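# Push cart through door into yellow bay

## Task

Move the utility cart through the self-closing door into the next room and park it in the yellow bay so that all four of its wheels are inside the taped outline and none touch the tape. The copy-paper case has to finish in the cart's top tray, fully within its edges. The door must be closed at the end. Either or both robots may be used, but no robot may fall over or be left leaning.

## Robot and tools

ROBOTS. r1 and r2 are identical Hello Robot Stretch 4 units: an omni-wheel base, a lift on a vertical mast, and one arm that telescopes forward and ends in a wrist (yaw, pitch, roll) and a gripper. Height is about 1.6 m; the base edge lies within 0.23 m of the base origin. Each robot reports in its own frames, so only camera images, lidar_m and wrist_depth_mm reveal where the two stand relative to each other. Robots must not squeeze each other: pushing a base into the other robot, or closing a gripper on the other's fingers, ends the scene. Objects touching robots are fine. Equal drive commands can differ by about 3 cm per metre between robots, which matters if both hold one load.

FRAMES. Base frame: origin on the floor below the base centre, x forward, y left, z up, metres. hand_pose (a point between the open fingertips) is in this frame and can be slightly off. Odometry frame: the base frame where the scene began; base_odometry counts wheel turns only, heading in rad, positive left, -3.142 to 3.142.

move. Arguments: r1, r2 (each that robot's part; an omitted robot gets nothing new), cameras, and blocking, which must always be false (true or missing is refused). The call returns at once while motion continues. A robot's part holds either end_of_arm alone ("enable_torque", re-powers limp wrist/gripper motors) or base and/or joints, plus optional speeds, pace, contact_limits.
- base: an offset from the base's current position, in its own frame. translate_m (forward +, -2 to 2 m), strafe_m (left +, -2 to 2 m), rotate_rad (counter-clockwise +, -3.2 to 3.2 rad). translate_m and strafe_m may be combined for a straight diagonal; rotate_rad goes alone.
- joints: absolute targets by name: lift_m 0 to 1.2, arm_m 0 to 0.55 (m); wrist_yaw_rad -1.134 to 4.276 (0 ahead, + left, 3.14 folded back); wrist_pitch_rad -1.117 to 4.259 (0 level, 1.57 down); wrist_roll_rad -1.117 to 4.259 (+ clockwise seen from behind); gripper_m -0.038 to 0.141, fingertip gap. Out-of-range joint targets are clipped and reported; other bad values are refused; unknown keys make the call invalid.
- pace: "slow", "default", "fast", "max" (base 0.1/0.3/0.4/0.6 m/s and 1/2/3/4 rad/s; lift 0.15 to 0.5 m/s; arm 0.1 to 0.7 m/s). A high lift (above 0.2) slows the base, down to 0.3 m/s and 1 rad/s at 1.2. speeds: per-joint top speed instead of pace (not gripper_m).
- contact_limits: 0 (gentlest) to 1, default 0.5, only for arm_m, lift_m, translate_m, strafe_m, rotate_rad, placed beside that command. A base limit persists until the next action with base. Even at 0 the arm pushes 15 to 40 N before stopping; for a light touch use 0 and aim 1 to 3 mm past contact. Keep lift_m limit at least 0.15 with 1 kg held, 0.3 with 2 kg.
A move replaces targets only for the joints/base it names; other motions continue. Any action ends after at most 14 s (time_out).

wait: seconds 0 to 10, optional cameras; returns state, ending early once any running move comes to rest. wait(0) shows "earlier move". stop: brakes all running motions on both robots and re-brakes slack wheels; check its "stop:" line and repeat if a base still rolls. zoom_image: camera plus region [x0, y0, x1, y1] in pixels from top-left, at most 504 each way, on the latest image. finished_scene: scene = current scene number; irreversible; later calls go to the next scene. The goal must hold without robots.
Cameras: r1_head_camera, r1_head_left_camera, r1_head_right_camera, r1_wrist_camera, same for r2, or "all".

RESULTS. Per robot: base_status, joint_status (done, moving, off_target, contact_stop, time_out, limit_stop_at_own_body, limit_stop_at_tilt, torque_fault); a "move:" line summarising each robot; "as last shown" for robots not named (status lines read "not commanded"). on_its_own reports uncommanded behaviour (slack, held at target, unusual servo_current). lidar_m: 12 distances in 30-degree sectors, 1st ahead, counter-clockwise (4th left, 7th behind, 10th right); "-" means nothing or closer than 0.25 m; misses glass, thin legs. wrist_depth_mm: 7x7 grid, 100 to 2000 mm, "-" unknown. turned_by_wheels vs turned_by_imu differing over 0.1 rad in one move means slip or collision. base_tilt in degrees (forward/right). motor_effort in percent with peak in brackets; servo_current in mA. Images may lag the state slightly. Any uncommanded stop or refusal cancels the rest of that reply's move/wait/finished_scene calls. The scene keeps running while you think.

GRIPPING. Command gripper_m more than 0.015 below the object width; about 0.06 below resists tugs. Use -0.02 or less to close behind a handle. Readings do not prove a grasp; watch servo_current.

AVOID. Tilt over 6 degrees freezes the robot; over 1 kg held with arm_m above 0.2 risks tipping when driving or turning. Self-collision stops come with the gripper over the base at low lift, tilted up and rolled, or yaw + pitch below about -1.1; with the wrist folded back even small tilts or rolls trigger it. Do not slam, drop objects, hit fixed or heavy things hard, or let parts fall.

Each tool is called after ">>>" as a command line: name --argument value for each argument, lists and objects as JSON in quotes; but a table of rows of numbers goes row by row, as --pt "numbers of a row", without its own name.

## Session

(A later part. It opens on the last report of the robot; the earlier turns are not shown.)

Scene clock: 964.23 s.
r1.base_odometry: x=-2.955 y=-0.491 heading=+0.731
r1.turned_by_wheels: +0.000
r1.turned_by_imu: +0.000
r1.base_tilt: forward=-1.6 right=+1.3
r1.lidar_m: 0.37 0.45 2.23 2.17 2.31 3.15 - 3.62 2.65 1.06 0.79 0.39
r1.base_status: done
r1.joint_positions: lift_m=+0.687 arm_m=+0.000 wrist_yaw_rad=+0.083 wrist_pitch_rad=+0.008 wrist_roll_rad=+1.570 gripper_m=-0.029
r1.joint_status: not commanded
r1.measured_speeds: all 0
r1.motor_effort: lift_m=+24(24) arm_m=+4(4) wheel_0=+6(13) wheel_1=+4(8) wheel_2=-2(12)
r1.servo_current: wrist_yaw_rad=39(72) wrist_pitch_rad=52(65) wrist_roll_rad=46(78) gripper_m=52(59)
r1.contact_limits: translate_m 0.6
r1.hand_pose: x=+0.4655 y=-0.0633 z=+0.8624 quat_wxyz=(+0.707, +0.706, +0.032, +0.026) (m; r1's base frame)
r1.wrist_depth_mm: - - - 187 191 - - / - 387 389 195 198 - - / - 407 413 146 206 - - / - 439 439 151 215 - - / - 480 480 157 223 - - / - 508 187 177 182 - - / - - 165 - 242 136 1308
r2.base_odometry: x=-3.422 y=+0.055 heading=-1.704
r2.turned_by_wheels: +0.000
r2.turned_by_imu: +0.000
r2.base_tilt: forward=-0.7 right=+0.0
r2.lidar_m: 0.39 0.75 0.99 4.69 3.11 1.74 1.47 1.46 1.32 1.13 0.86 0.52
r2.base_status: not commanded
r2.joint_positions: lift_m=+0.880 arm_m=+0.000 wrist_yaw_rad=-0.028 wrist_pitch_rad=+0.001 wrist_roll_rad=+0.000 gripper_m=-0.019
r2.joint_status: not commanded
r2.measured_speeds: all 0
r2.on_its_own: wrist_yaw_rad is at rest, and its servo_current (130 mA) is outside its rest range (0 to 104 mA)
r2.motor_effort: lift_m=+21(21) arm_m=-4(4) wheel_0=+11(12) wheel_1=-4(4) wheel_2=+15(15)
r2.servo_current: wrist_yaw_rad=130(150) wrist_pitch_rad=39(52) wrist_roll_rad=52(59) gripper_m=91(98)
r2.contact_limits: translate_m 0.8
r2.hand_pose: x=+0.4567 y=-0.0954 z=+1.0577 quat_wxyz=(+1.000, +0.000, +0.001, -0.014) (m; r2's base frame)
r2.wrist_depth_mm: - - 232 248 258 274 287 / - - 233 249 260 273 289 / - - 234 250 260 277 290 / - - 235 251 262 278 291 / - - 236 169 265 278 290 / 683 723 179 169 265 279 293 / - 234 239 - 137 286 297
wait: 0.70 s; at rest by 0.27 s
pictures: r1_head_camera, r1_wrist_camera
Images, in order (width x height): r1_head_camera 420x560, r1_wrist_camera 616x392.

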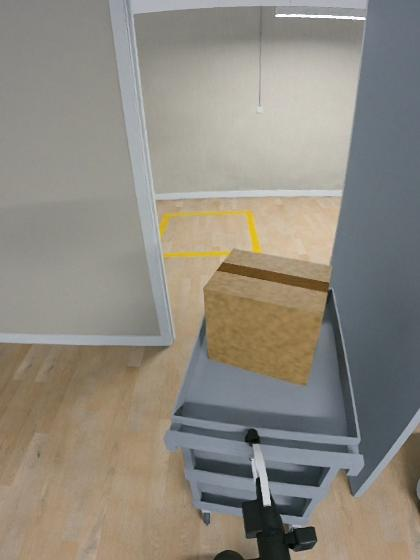

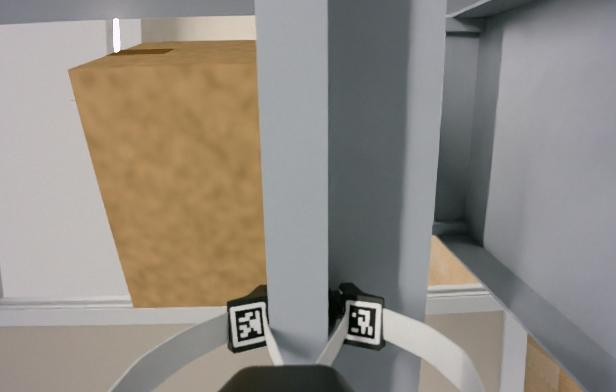

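>>> move --blocking false --r1 '{"base":{"translate_m":0.4,"strafe_m":-0.035},"pace":"slow","contact_limits":{"translate_m":0.6}}'

>>> wait --seconds 7

>>> wait --seconds 0.7 --cameras '["r1_wrist_camera","r1_head_camera"]'

Scene clock: 972.20 s.
move: r1 moving
r1.base_odometry: x=-2.945 y=-0.484 heading=+0.732
r1.turned_by_wheels: +0.001
r1.turned_by_imu: +0.000
r1.base_tilt: forward=-1.6 right=+1.3
r1.lidar_m: 0.40 0.46 2.21 2.21 2.32 3.15 - 3.60 2.60 1.03 0.78 0.39
r1.base_status: translate_m moving; strafe_m moving
r1.joint_positions: lift_m=+0.687 arm_m=+0.000 wrist_yaw_rad=+0.083 wrist_pitch_rad=+0.008 wrist_roll_rad=+1.570 gripper_m=-0.029
r1.joint_status: not commanded
r1.measured_speeds: translate_m=+0.049 strafe_m=-0.004 rotate_rad=-0.002 lift_m=+0.000 arm_m=+0.000 wrist_yaw_rad=+0.000 wrist_pitch_rad=+0.000 wrist_roll_rad=+0.000
r1.motor_effort: lift_m=+24(24) arm_m=+4(4) wheel_0=+10(11) wheel_1=+4(8) wheel_2=-8(8)
r1.servo_current: wrist_yaw_rad=52(59) wrist_pitch_rad=52(59) wrist_roll_rad=46(52) gripper_m=46(59)
r1.contact_limits: translate_m 0.6
r1.hand_pose: x=+0.4655 y=-0.0633 z=+0.8624 quat_wxyz=(+0.707, +0.706, +0.032, +0.026) (m; r1's base frame)
r1.wrist_depth_mm: - - - 187 190 - - / - 387 389 193 199 - - / - 410 413 145 206 - - / - 439 439 151 214 - - / - 480 480 156 222 - - / - 512 190 176 184 - - / - - 165 126 240 137 1281
r2.base_odometry: x=-3.422 y=+0.055 heading=-1.704
r2.turned_by_wheels: +0.000
r2.turned_by_imu: +0.000
r2.base_tilt: forward=-0.6 right=+0.0
r2.lidar_m: 0.37 0.72 0.97 4.72 3.13 1.73 1.44 1.46 1.33 1.10 0.88 0.52
r2.base_status: not commanded
r2.joint_positions: lift_m=+0.880 arm_m=+0.000 wrist_yaw_rad=-0.028 wrist_pitch_rad=+0.001 wrist_roll_rad=+0.000 gripper_m=-0.019
r2.joint_status: not commanded
r2.measured_speeds: all 0
r2.motor_effort: lift_m=+21(21) arm_m=-3(4) wheel_0=+11(12) wheel_1=-4(4) wheel_2=+15(15)
r2.servo_current: wrist_yaw_rad=143(143) wrist_pitch_rad=39(46) wrist_roll_rad=59(59) gripper_m=91(98)
r2.contact_limits: translate_m 0.8
r2.hand_pose: x=+0.4567 y=-0.0954 z=+1.0577 quat_wxyz=(+1.000, +0.000, +0.001, -0.014) (m; r2's base frame)
r2.wrist_depth_mm: - - 232 248 259 273 286 / - - 234 249 260 273 287 / - - 235 250 260 276 290 / - - 236 251 262 277 290 / - - 236 169 264 278 290 / 691 707 180 169 264 281 293 / - 232 239 - 137 286 296
pictures: none

Scene clock: 977.00 s.
earlier move: r1 done
r1.base_odometry: x=-2.634 y=-0.250 heading=+0.732
r1.turned_by_wheels: +0.000
r1.turned_by_imu: +0.001
r1.base_tilt: forward=-1.6 right=+1.3
r1.lidar_m: 0.40 0.42 1.68 2.22 2.34 3.20 - 3.56 2.58 0.73 0.54 0.41
r1.base_status: done
r1.joint_positions: lift_m=+0.687 arm_m=+0.000 wrist_yaw_rad=+0.083 wrist_pitch_rad=+0.008 wrist_roll_rad=+1.570 gripper_m=-0.029
r1.joint_status: not commanded
r1.measured_speeds: all 0
r1.motor_effort: lift_m=+24(24) arm_m=+4(4) wheel_0=+6(12) wheel_1=+3(8) wheel_2=-3(8)
r1.servo_current: wrist_yaw_rad=26(72) wrist_pitch_rad=52(65) wrist_roll_rad=59(72) gripper_m=52(59)
r1.contact_limits: translate_m 0.6
r1.hand_pose: x=+0.4655 y=-0.0633 z=+0.8624 quat_wxyz=(+0.707, +0.706, +0.032, +0.026) (m; r1's base frame)
r1.wrist_depth_mm: - - - 138 194 - - / - 389 392 143 201 - - / - 407 413 147 207 - - / - 436 442 153 216 - - / - 477 480 158 224 - - / - - 504 177 182 1756 - / - 143 165 - 241 137 -
r2.base_odometry: x=-3.422 y=+0.055 heading=-1.704
r2.turned_by_wheels: +0.000
r2.turned_by_imu: +0.001
r2.base_tilt: forward=-0.7 right=+0.0
r2.lidar_m: 0.40 0.82 3.75 4.72 3.12 1.73 1.46 1.46 1.34 1.11 0.88 0.50
r2.base_status: not commanded
r2.joint_positions: lift_m=+0.880 arm_m=+0.000 wrist_yaw_rad=-0.028 wrist_pitch_rad=+0.001 wrist_roll_rad=+0.000 gripper_m=-0.019
r2.joint_status: not commanded
r2.measured_speeds: all 0
r2.on_its_own: wrist_yaw_rad is at rest, and its servo_current (130 mA) is outside its rest range (0 to 104 mA)
r2.motor_effort: lift_m=+21(21) arm_m=-3(4) wheel_0=+11(12) wheel_1=-3(4) wheel_2=+15(15)
r2.servo_current: wrist_yaw_rad=130(143) wrist_pitch_rad=39(46) wrist_roll_rad=52(65) gripper_m=91(98)
r2.contact_limits: translate_m 0.8
r2.hand_pose: x=+0.4567 y=-0.0954 z=+1.0577 quat_wxyz=(+1.000, +0.000, +0.001, -0.014) (m; r2's base frame)
r2.wrist_depth_mm: 603 - 231 248 258 272 287 / 603 - 232 249 259 274 287 / 609 - 234 250 260 274 290 / 609 - 235 251 262 277 290 / - 699 236 168 265 277 291 / 621 - 179 170 264 281 293 / 621 235 239 - 137 287 296
wait: 4.80 of 7 s (r1 has come to rest)
pictures: none

Scene clock: 977.70 s.
r1.base_odometry: x=-2.634 y=-0.250 heading=+0.732
r1.turned_by_wheels: +0.000
r1.turned_by_imu: +0.000
r1.base_tilt: forward=-1.6 right=+1.3
r1.lidar_m: 0.40 0.43 1.66 2.25 2.34 3.21 - 3.53 2.57 0.75 0.53 0.42
r1.base_status: done
r1.joint_positions: lift_m=+0.687 arm_m=+0.000 wrist_yaw_rad=+0.083 wrist_pitch_rad=+0.008 wrist_roll_rad=+1.570 gripper_m=-0.029
r1.joint_status: not commanded
r1.measured_speeds: all 0
r1.motor_effort: lift_m=+24(24) arm_m=+4(4) wheel_0=+6(12) wheel_1=+4(8) wheel_2=-3(8)
r1.servo_current: wrist_yaw_rad=39(72) wrist_pitch_rad=59(65) wrist_roll_rad=59(72) gripper_m=52(59)
r1.contact_limits: translate_m 0.6
r1.hand_pose: x=+0.4655 y=-0.0633 z=+0.8624 quat_wxyz=(+0.707, +0.706, +0.032, +0.026) (m; r1's base frame)
r1.wrist_depth_mm: - - - 138 193 - - / - 387 392 143 201 - - / - 407 415 146 206 - - / - 442 442 153 215 - - / - 480 469 158 224 - - / - - 496 177 182 1708 - / - 143 166 - 240 137 -
r2.base_odometry: x=-3.422 y=+0.055 heading=-1.704
r2.turned_by_wheels: +0.000
r2.turned_by_imu: +0.000
r2.base_tilt: forward=-0.6 right=+0.1
r2.lidar_m: 0.40 0.79 3.77 4.68 3.11 1.76 1.47 1.46 1.33 1.12 0.91 0.51
r2.base_status: not commanded
r2.joint_positions: lift_m=+0.880 arm_m=+0.000 wrist_yaw_rad=-0.028 wrist_pitch_rad=+0.001 wrist_roll_rad=+0.000 gripper_m=-0.019
r2.joint_status: not commanded
r2.measured_speeds: all 0
r2.on_its_own: wrist_yaw_rad is at rest, and its servo_current (130 mA) is outside its rest range (0 to 104 mA)
r2.motor_effort: lift_m=+21(21) arm_m=-4(4) wheel_0=+11(12) wheel_1=-4(4) wheel_2=+15(15)
r2.servo_current: wrist_yaw_rad=130(143) wrist_pitch_rad=39(46) wrist_roll_rad=46(65) gripper_m=91(98)
r2.contact_limits: translate_m 0.8
r2.hand_pose: x=+0.4567 y=-0.0954 z=+1.0577 quat_wxyz=(+1.000, +0.000, +0.001, -0.014) (m; r2's base frame)
r2.wrist_depth_mm: 603 - 231 247 257 272 287 / 609 - 234 249 259 273 289 / 603 - 234 249 260 277 290 / 609 - 235 251 262 276 291 / - 707 236 169 265 279 291 / 615 - 180 170 264 281 293 / 621 234 239 - 137 287 296
wait: 0.70 s; at rest by 0.27 s
pictures: r1_head_camera, r1_wrist_camera
Images, in order (width x height): r1_head_camera 420x560, r1_wrist_camera 616x392.

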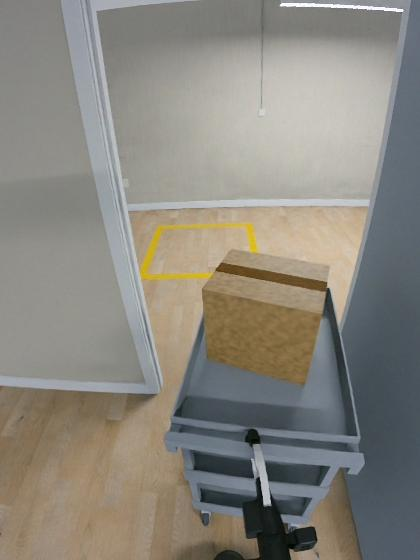

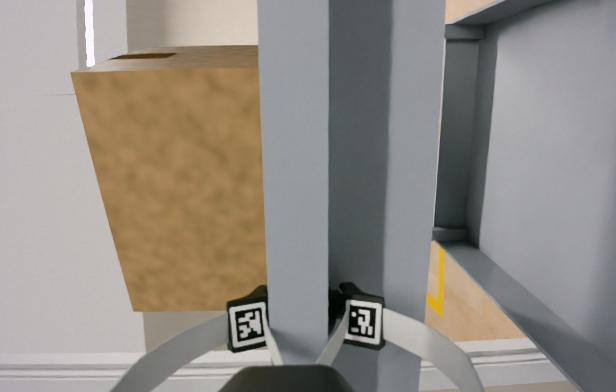

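>>> move --blocking false --r1 '{"base":{"translate_m":0.15,"strafe_m":-0.16},"joints":{"wrist_yaw_rad":0.35},"speeds":{"wrist_yaw_rad":0.12},"pace":"slow","contact_limits":{"translate_m":0.6}}'

>>> wait --seconds 7

>>> wait --seconds 0.7 --cameras '["r1_wrist_camera","r1_head_camera","r2_head_camera"]'

Scene clock: 991.17 s.
move: r1 moving
r1.base_odometry: x=-2.621 y=-0.251 heading=+0.732
r1.turned_by_wheels: +0.000
r1.turned_by_imu: +0.000
r1.base_tilt: forward=-1.6 right=+1.3
r1.lidar_m: 0.40 0.44 1.66 2.24 2.35 3.18 - 3.52 2.57 0.67 0.53 0.40
r1.base_status: translate_m moving; strafe_m moving
r1.joint_positions: lift_m=+0.687 arm_m=+0.000 wrist_yaw_rad=+0.130 wrist_pitch_rad=+0.008 wrist_roll_rad=+1.570 gripper_m=-0.029
r1.joint_status: wrist_yaw_rad moving
r1.measured_speeds: translate_m=+0.035 strafe_m=-0.036 rotate_rad=+0.001 lift_m=+0.000 arm_m=+0.000 wrist_yaw_rad=+0.120 wrist_pitch_rad=+0.000 wrist_roll_rad=+0.000
r1.motor_effort: lift_m=+24(24) arm_m=+4(4) wheel_0=+9(10) wheel_1=-3(4) wheel_2=-8(9)
r1.servo_current: wrist_yaw_rad=39(65) wrist_pitch_rad=52(59) wrist_roll_rad=39(59) gripper_m=52(59)
r1.contact_limits: translate_m 0.6
r1.hand_pose: x=+0.4681 y=-0.0493 z=+0.8624 quat_wxyz=(+0.706, +0.705, +0.049, +0.043) (m; r1's base frame)
r1.wrist_depth_mm: - - - - 190 - - / - 382 384 - 197 - - / - 407 413 - 205 - - / - 442 442 150 214 - - / - 484 480 156 223 - - / - - 504 175 182 1708 - / - 144 166 - 242 128 -
r2.base_odometry: x=-3.422 y=+0.055 heading=-1.704
r2.turned_by_wheels: +0.000
r2.turned_by_imu: +0.000
r2.base_tilt: forward=-0.6 right=+0.0
r2.lidar_m: 0.40 0.79 3.77 4.70 3.11 1.74 1.46 1.46 1.33 1.12 0.93 0.51
r2.base_status: not commanded
r2.joint_positions: lift_m=+0.880 arm_m=+0.000 wrist_yaw_rad=-0.028 wrist_pitch_rad=+0.001 wrist_roll_rad=+0.000 gripper_m=-0.019
r2.joint_status: not commanded
r2.measured_speeds: all 0
r2.motor_effort: lift_m=+20(21) arm_m=-4(4) wheel_0=+11(12) wheel_1=-4(4) wheel_2=+15(15)
r2.servo_current: wrist_yaw_rad=130(143) wrist_pitch_rad=46(46) wrist_roll_rad=39(59) gripper_m=91(91)
r2.contact_limits: translate_m 0.8
r2.hand_pose: x=+0.4567 y=-0.0954 z=+1.0577 quat_wxyz=(+1.000, +0.000, +0.001, -0.014) (m; r2's base frame)
r2.wrist_depth_mm: 597 - 231 248 257 273 285 / 597 - 233 249 260 273 287 / 597 - 234 250 262 277 290 / 597 - 236 251 262 278 291 / 609 676 236 169 264 278 290 / 609 - 179 170 263 279 291 / 621 235 239 - 137 286 297
pictures: none

Scene clock: 994.10 s.
earlier move: r1 done
r1.base_odometry: x=-2.416 y=-0.269 heading=+0.732
r1.turned_by_wheels: +0.000
r1.turned_by_imu: +0.000
r1.base_tilt: forward=-1.6 right=+1.3
r1.lidar_m: 0.41 0.41 1.46 2.40 2.51 3.43 - 3.33 0.71 0.35 0.39 0.39
r1.base_status: done
r1.joint_positions: lift_m=+0.687 arm_m=+0.000 wrist_yaw_rad=+0.352 wrist_pitch_rad=+0.008 wrist_roll_rad=+1.570 gripper_m=-0.029
r1.joint_status: all done
r1.measured_speeds: all 0
r1.motor_effort: lift_m=+24(24) arm_m=+4(4) wheel_0=+6(11) wheel_1=-1(5) wheel_2=-1(9)
r1.servo_current: wrist_yaw_rad=26(85) wrist_pitch_rad=46(65) wrist_roll_rad=39(65) gripper_m=46(65)
r1.contact_limits: translate_m 0.6
r1.hand_pose: x=+0.4717 y=+0.0175 z=+0.8624 quat_wxyz=(+0.697, +0.695, +0.127, +0.121) (m; r1's base frame)
r1.wrist_depth_mm: - 427 421 120 178 - - / - 375 377 - 187 - - / - 407 415 - 197 - - / - 455 449 - 207 - - / - 517 492 150 220 - - / - - - 178 182 1708 - / - - 166 128 246 128 -
r2.base_odometry: x=-3.422 y=+0.055 heading=-1.704
r2.turned_by_wheels: +0.000
r2.turned_by_imu: +0.000
r2.base_tilt: forward=-0.7 right=+0.0
r2.lidar_m: 0.38 0.68 3.77 4.69 3.10 1.73 1.47 1.45 1.34 1.11 0.90 0.51
r2.base_status: not commanded
r2.joint_positions: lift_m=+0.880 arm_m=+0.000 wrist_yaw_rad=-0.028 wrist_pitch_rad=+0.001 wrist_roll_rad=+0.000 gripper_m=-0.019
r2.joint_status: not commanded
r2.measured_speeds: all 0
r2.on_its_own: wrist_yaw_rad is at rest, and its servo_current (130 mA) is outside its rest range (0 to 104 mA)
r2.motor_effort: lift_m=+21(21) arm_m=-3(4) wheel_0=+11(12) wheel_1=-3(4) wheel_2=+15(15)
r2.servo_current: wrist_yaw_rad=130(143) wrist_pitch_rad=39(46) wrist_roll_rad=46(59) gripper_m=98(98)
r2.contact_limits: translate_m 0.8
r2.hand_pose: x=+0.4567 y=-0.0954 z=+1.0577 quat_wxyz=(+1.000, +0.000, +0.001, -0.014) (m; r2's base frame)
r2.wrist_depth_mm: - 484 232 247 258 273 287 / - 488 231 249 260 274 287 / - 488 235 250 262 277 287 / - 492 235 251 263 277 290 / - 477 236 168 265 277 291 / 469 466 179 169 264 281 293 / - 233 239 - 137 286 294
wait: 2.93 of 7 s (r1 has come to rest)
pictures: none

Scene clock: 994.80 s.
r1.base_odometry: x=-2.416 y=-0.269 heading=+0.732
r1.turned_by_wheels: +0.000
r1.turned_by_imu: +0.000
r1.base_tilt: forward=-1.6 right=+1.3
r1.lidar_m: 0.40 0.42 1.47 2.40 2.50 3.45 - 3.30 0.71 0.35 0.38 0.43
r1.base_status: done
r1.joint_positions: lift_m=+0.687 arm_m=+0.000 wrist_yaw_rad=+0.352 wrist_pitch_rad=+0.008 wrist_roll_rad=+1.570 gripper_m=-0.029
r1.joint_status: all done
r1.measured_speeds: all 0
r1.motor_effort: lift_m=+24(24) arm_m=+4(4) wheel_0=+5(11) wheel_1=-1(5) wheel_2=-1(9)
r1.servo_current: wrist_yaw_rad=46(85) wrist_pitch_rad=52(65) wrist_roll_rad=46(65) gripper_m=52(65)
r1.contact_limits: translate_m 0.6
r1.hand_pose: x=+0.4717 y=+0.0175 z=+0.8624 quat_wxyz=(+0.697, +0.695, +0.127, +0.121) (m; r1's base frame)
r1.wrist_depth_mm: - 427 421 120 178 - - / - 373 375 - 187 - - / - 404 410 - 198 - - / - 449 449 - 207 - - / - 512 500 151 220 - - / - - - 178 182 1756 - / - - 165 128 247 128 -
r2.base_odometry: x=-3.422 y=+0.055 heading=-1.704
r2.turned_by_wheels: +0.000
r2.turned_by_imu: +0.000
r2.base_tilt: forward=-0.7 right=+0.0
r2.lidar_m: 0.36 0.69 3.76 4.70 3.11 1.73 1.45 1.46 1.34 1.12 0.91 0.49
r2.base_status: not commanded
r2.joint_positions: lift_m=+0.880 arm_m=+0.000 wrist_yaw_rad=-0.028 wrist_pitch_rad=+0.001 wrist_roll_rad=+0.000 gripper_m=-0.019
r2.joint_status: not commanded
r2.measured_speeds: all 0
r2.on_its_own: wrist_yaw_rad is at rest, and its servo_current (124 mA) is outside its rest range (0 to 104 mA)
r2.motor_effort: lift_m=+21(21) arm_m=-3(4) wheel_0=+11(12) wheel_1=-4(4) wheel_2=+15(15)
r2.servo_current: wrist_yaw_rad=124(143) wrist_pitch_rad=39(46) wrist_roll_rad=52(59) gripper_m=91(98)
r2.contact_limits: translate_m 0.8
r2.hand_pose: x=+0.4567 y=-0.0954 z=+1.0577 quat_wxyz=(+1.000, +0.000, +0.001, -0.014) (m; r2's base frame)
r2.wrist_depth_mm: - 484 231 248 259 273 286 / - 480 232 249 260 274 289 / - 484 235 250 260 276 290 / - 492 236 251 262 277 289 / - 477 235 169 264 278 291 / 469 469 180 169 265 281 293 / - 233 238 - 137 287 296
wait: 0.70 s; at rest by 0.27 s
pictures: r1_head_camera, r1_wrist_camera, r2_head_camera
Images, in order (width x height): r1_head_camera 420x560, r1_wrist_camera 616x392, r2_head_camera 420x560.

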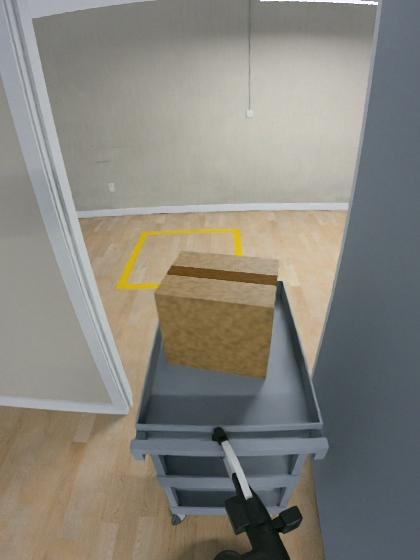

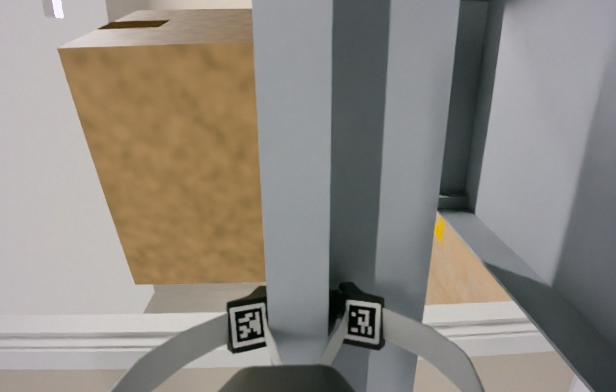

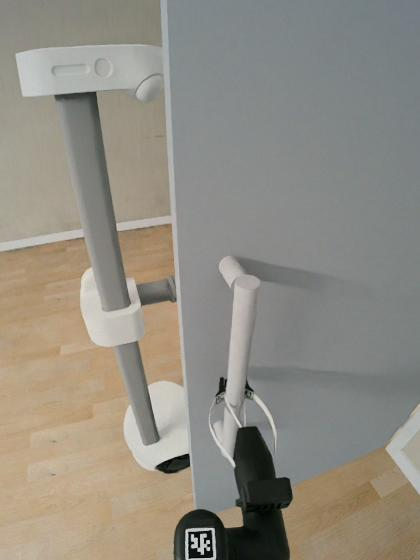

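>>> move --blocking false --r1 '{"base":{"translate_m":0.3,"strafe_m":0.0},"pace":"slow","contact_limits":{"translate_m":0.6}}'

>>> wait --seconds 7

>>> wait --seconds 0.7 --cameras '["r1_wrist_camera","r1_head_camera"]'

Scene clock: 1003.50 s.
move: r1 moving
r1.base_odometry: x=-2.406 y=-0.260 heading=+0.732
r1.turned_by_wheels: +0.000
r1.turned_by_imu: +0.000
r1.base_tilt: forward=-1.6 right=+1.3
r1.lidar_m: 0.40 0.41 1.42 2.40 2.48 3.44 - 3.31 0.70 0.36 0.37 0.41
r1.base_status: translate_m moving; strafe_m moving
r1.joint_positions: lift_m=+0.687 arm_m=+0.000 wrist_yaw_rad=+0.352 wrist_pitch_rad=+0.008 wrist_roll_rad=+1.570 gripper_m=-0.029
r1.joint_status: not commanded
r1.measured_speeds: translate_m=+0.048 strafe_m=+0.000 rotate_rad=-0.001 lift_m=+0.000 arm_m=+0.000 wrist_yaw_rad=+0.000 wrist_pitch_rad=+0.000 wrist_roll_rad=+0.000
r1.motor_effort: lift_m=+24(24) arm_m=+4(4) wheel_0=+7(10) wheel_1=+6(8) wheel_2=-8(9)
r1.servo_current: wrist_yaw_rad=59(65) wrist_pitch_rad=46(59) wrist_roll_rad=39(65) gripper_m=52(59)
r1.contact_limits: translate_m 0.6
r1.hand_pose: x=+0.4717 y=+0.0175 z=+0.8624 quat_wxyz=(+0.697, +0.695, +0.127, +0.121) (m; r1's base frame)
r1.wrist_depth_mm: - 462 462 124 181 - - / - 375 382 130 190 - - / - 404 413 - 199 - - / - 455 449 - 208 - - / - 508 492 152 221 - - / - - 525 177 182 1756 - / - - 166 - 245 128 -
r2.base_odometry: x=-3.422 y=+0.055 heading=-1.704
r2.turned_by_wheels: +0.000
r2.turned_by_imu: +0.000
r2.base_tilt: forward=-0.7 right=+0.0
r2.lidar_m: 0.40 0.68 3.76 4.70 3.10 1.75 1.46 1.44 1.31 1.11 0.88 0.52
r2.base_status: not commanded
r2.joint_positions: lift_m=+0.880 arm_m=+0.000 wrist_yaw_rad=-0.028 wrist_pitch_rad=+0.001 wrist_roll_rad=+0.000 gripper_m=-0.019
r2.joint_status: not commanded
r2.measured_speeds: all 0
r2.motor_effort: lift_m=+21(21) arm_m=-3(4) wheel_0=+11(11) wheel_1=-3(4) wheel_2=+15(15)
r2.servo_current: wrist_yaw_rad=143(143) wrist_pitch_rad=46(46) wrist_roll_rad=52(52) gripper_m=85(98)
r2.contact_limits: translate_m 0.8
r2.hand_pose: x=+0.4567 y=-0.0954 z=+1.0577 quat_wxyz=(+1.000, +0.000, +0.001, -0.014) (m; r2's base frame)
r2.wrist_depth_mm: - 480 231 248 259 273 286 / - 484 233 249 260 273 287 / - 488 234 249 262 276 289 / - 488 236 251 264 277 291 / - 473 236 168 265 277 291 / - 469 179 170 265 279 291 / - 235 240 - 137 286 297
pictures: none

Scene clock: 1007.27 s.
earlier move: r1 done
r1.base_odometry: x=-2.193 y=-0.068 heading=+0.732
r1.turned_by_wheels: +0.000
r1.turned_by_imu: -0.002
r1.base_tilt: forward=-1.6 right=+1.3
r1.lidar_m: 0.41 0.41 1.03 2.41 2.51 3.42 - 3.59 0.37 0.34 0.38 0.39
r1.base_status: done
r1.joint_positions: lift_m=+0.687 arm_m=+0.000 wrist_yaw_rad=+0.348 wrist_pitch_rad=+0.008 wrist_roll_rad=+1.570 gripper_m=-0.029
r1.joint_status: not commanded
r1.measured_speeds: all 0
r1.motor_effort: lift_m=+24(24) arm_m=+4(4) wheel_0=+2(10) wheel_1=+2(8) wheel_2=-5(12)
r1.servo_current: wrist_yaw_rad=52(72) wrist_pitch_rad=46(59) wrist_roll_rad=39(65) gripper_m=52(65)
r1.contact_limits: translate_m 0.6
r1.hand_pose: x=+0.4718 y=+0.0161 z=+0.8624 quat_wxyz=(+0.697, +0.696, +0.125, +0.120) (m; r1's base frame)
r1.wrist_depth_mm: - - - - 195 - - / - 392 394 - 203 - - / - 410 413 148 209 - - / - 439 442 154 216 - - / - 477 477 158 223 - - / - - 213 178 181 1708 - / - - 176 128 239 136 -
r2.base_odometry: x=-3.422 y=+0.055 heading=-1.704
r2.turned_by_wheels: +0.000
r2.turned_by_imu: +0.001
r2.base_tilt: forward=-0.7 right=+0.0
r2.lidar_m: 0.39 3.29 3.77 4.71 3.10 1.73 1.46 1.47 1.32 1.11 0.87 0.50
r2.base_status: not commanded
r2.joint_positions: lift_m=+0.880 arm_m=+0.000 wrist_yaw_rad=-0.028 wrist_pitch_rad=+0.001 wrist_roll_rad=+0.000 gripper_m=-0.019
r2.joint_status: not commanded
r2.measured_speeds: all 0
r2.on_its_own: wrist_yaw_rad is at rest, and its servo_current (124 mA) is outside its rest range (0 to 104 mA)
r2.motor_effort: lift_m=+21(21) arm_m=-3(4) wheel_0=+11(11) wheel_1=-4(4) wheel_2=+15(15)
r2.servo_current: wrist_yaw_rad=124(143) wrist_pitch_rad=46(46) wrist_roll_rad=59(65) gripper_m=91(98)
r2.contact_limits: translate_m 0.8
r2.hand_pose: x=+0.4567 y=-0.0954 z=+1.0577 quat_wxyz=(+1.000, +0.000, +0.001, -0.014) (m; r2's base frame)
r2.wrist_depth_mm: - - 229 248 258 274 286 / - - 234 249 260 273 289 / - - 234 250 260 277 289 / - - 236 251 263 276 291 / - - 236 169 266 279 291 / - - 179 169 265 279 293 / - 235 239 - 137 286 296
wait: 3.77 of 7 s (r1 has come to rest)
pictures: none

Scene clock: 1007.97 s.
r1.base_odometry: x=-2.193 y=-0.068 heading=+0.732
r1.turned_by_wheels: +0.000
r1.turned_by_imu: +0.000
r1.base_tilt: forward=-1.6 right=+1.3
r1.lidar_m: 0.41 0.40 1.03 2.40 2.49 3.41 - 3.60 0.37 0.36 0.40 0.43
r1.base_status: done
r1.joint_positions: lift_m=+0.687 arm_m=+0.000 wrist_yaw_rad=+0.348 wrist_pitch_rad=+0.008 wrist_roll_rad=+1.570 gripper_m=-0.029
r1.joint_status: not commanded
r1.measured_speeds: all 0
r1.motor_effort: lift_m=+24(24) arm_m=+4(4) wheel_0=+3(10) wheel_1=+2(8) wheel_2=-5(12)
r1.servo_current: wrist_yaw_rad=52(72) wrist_pitch_rad=52(59) wrist_roll_rad=59(65) gripper_m=52(65)
r1.contact_limits: translate_m 0.6
r1.hand_pose: x=+0.4718 y=+0.0161 z=+0.8624 quat_wxyz=(+0.697, +0.696, +0.125, +0.120) (m; r1's base frame)
r1.wrist_depth_mm: - - - - 195 - - / - 389 397 - 202 - - / - 410 413 148 208 - - / - 439 442 154 216 - - / - 477 469 158 222 - - / - - 212 178 181 1756 - / - - 177 128 240 136 -
r2.base_odometry: x=-3.422 y=+0.055 heading=-1.704
r2.turned_by_wheels: +0.000
r2.turned_by_imu: +0.000
r2.base_tilt: forward=-0.7 right=+0.0
r2.lidar_m: 0.41 3.28 3.73 4.71 3.14 1.74 1.45 1.46 1.32 1.12 0.88 0.52
r2.base_status: not commanded
r2.joint_positions: lift_m=+0.880 arm_m=+0.000 wrist_yaw_rad=-0.028 wrist_pitch_rad=+0.001 wrist_roll_rad=+0.000 gripper_m=-0.019
r2.joint_status: not commanded
r2.measured_speeds: all 0
r2.on_its_own: wrist_yaw_rad is at rest, and its servo_current (130 mA) is outside its rest range (0 to 104 mA)
r2.motor_effort: lift_m=+21(21) arm_m=-3(4) wheel_0=+11(11) wheel_1=-4(4) wheel_2=+15(15)
r2.servo_current: wrist_yaw_rad=130(143) wrist_pitch_rad=39(46) wrist_roll_rad=39(65) gripper_m=91(98)
r2.contact_limits: translate_m 0.8
r2.hand_pose: x=+0.4567 y=-0.0954 z=+1.0577 quat_wxyz=(+1.000, +0.000, +0.001, -0.014) (m; r2's base frame)
r2.wrist_depth_mm: - - 231 247 259 273 289 / - - 233 249 260 274 287 / - - 234 251 262 274 290 / - - 236 251 262 277 290 / - - 236 168 264 278 291 / - - 179 169 265 279 293 / - 235 239 - 137 286 296
wait: 0.70 s; at rest by 0.27 s
pictures: r1_head_camera, r1_wrist_camera
Images, in order (width x height): r1_head_camera 420x560, r1_wrist_camera 616x392.

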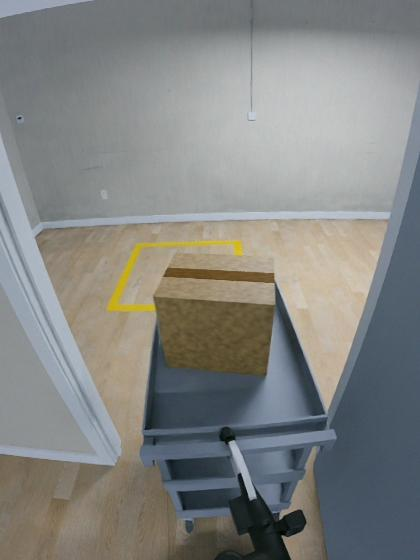

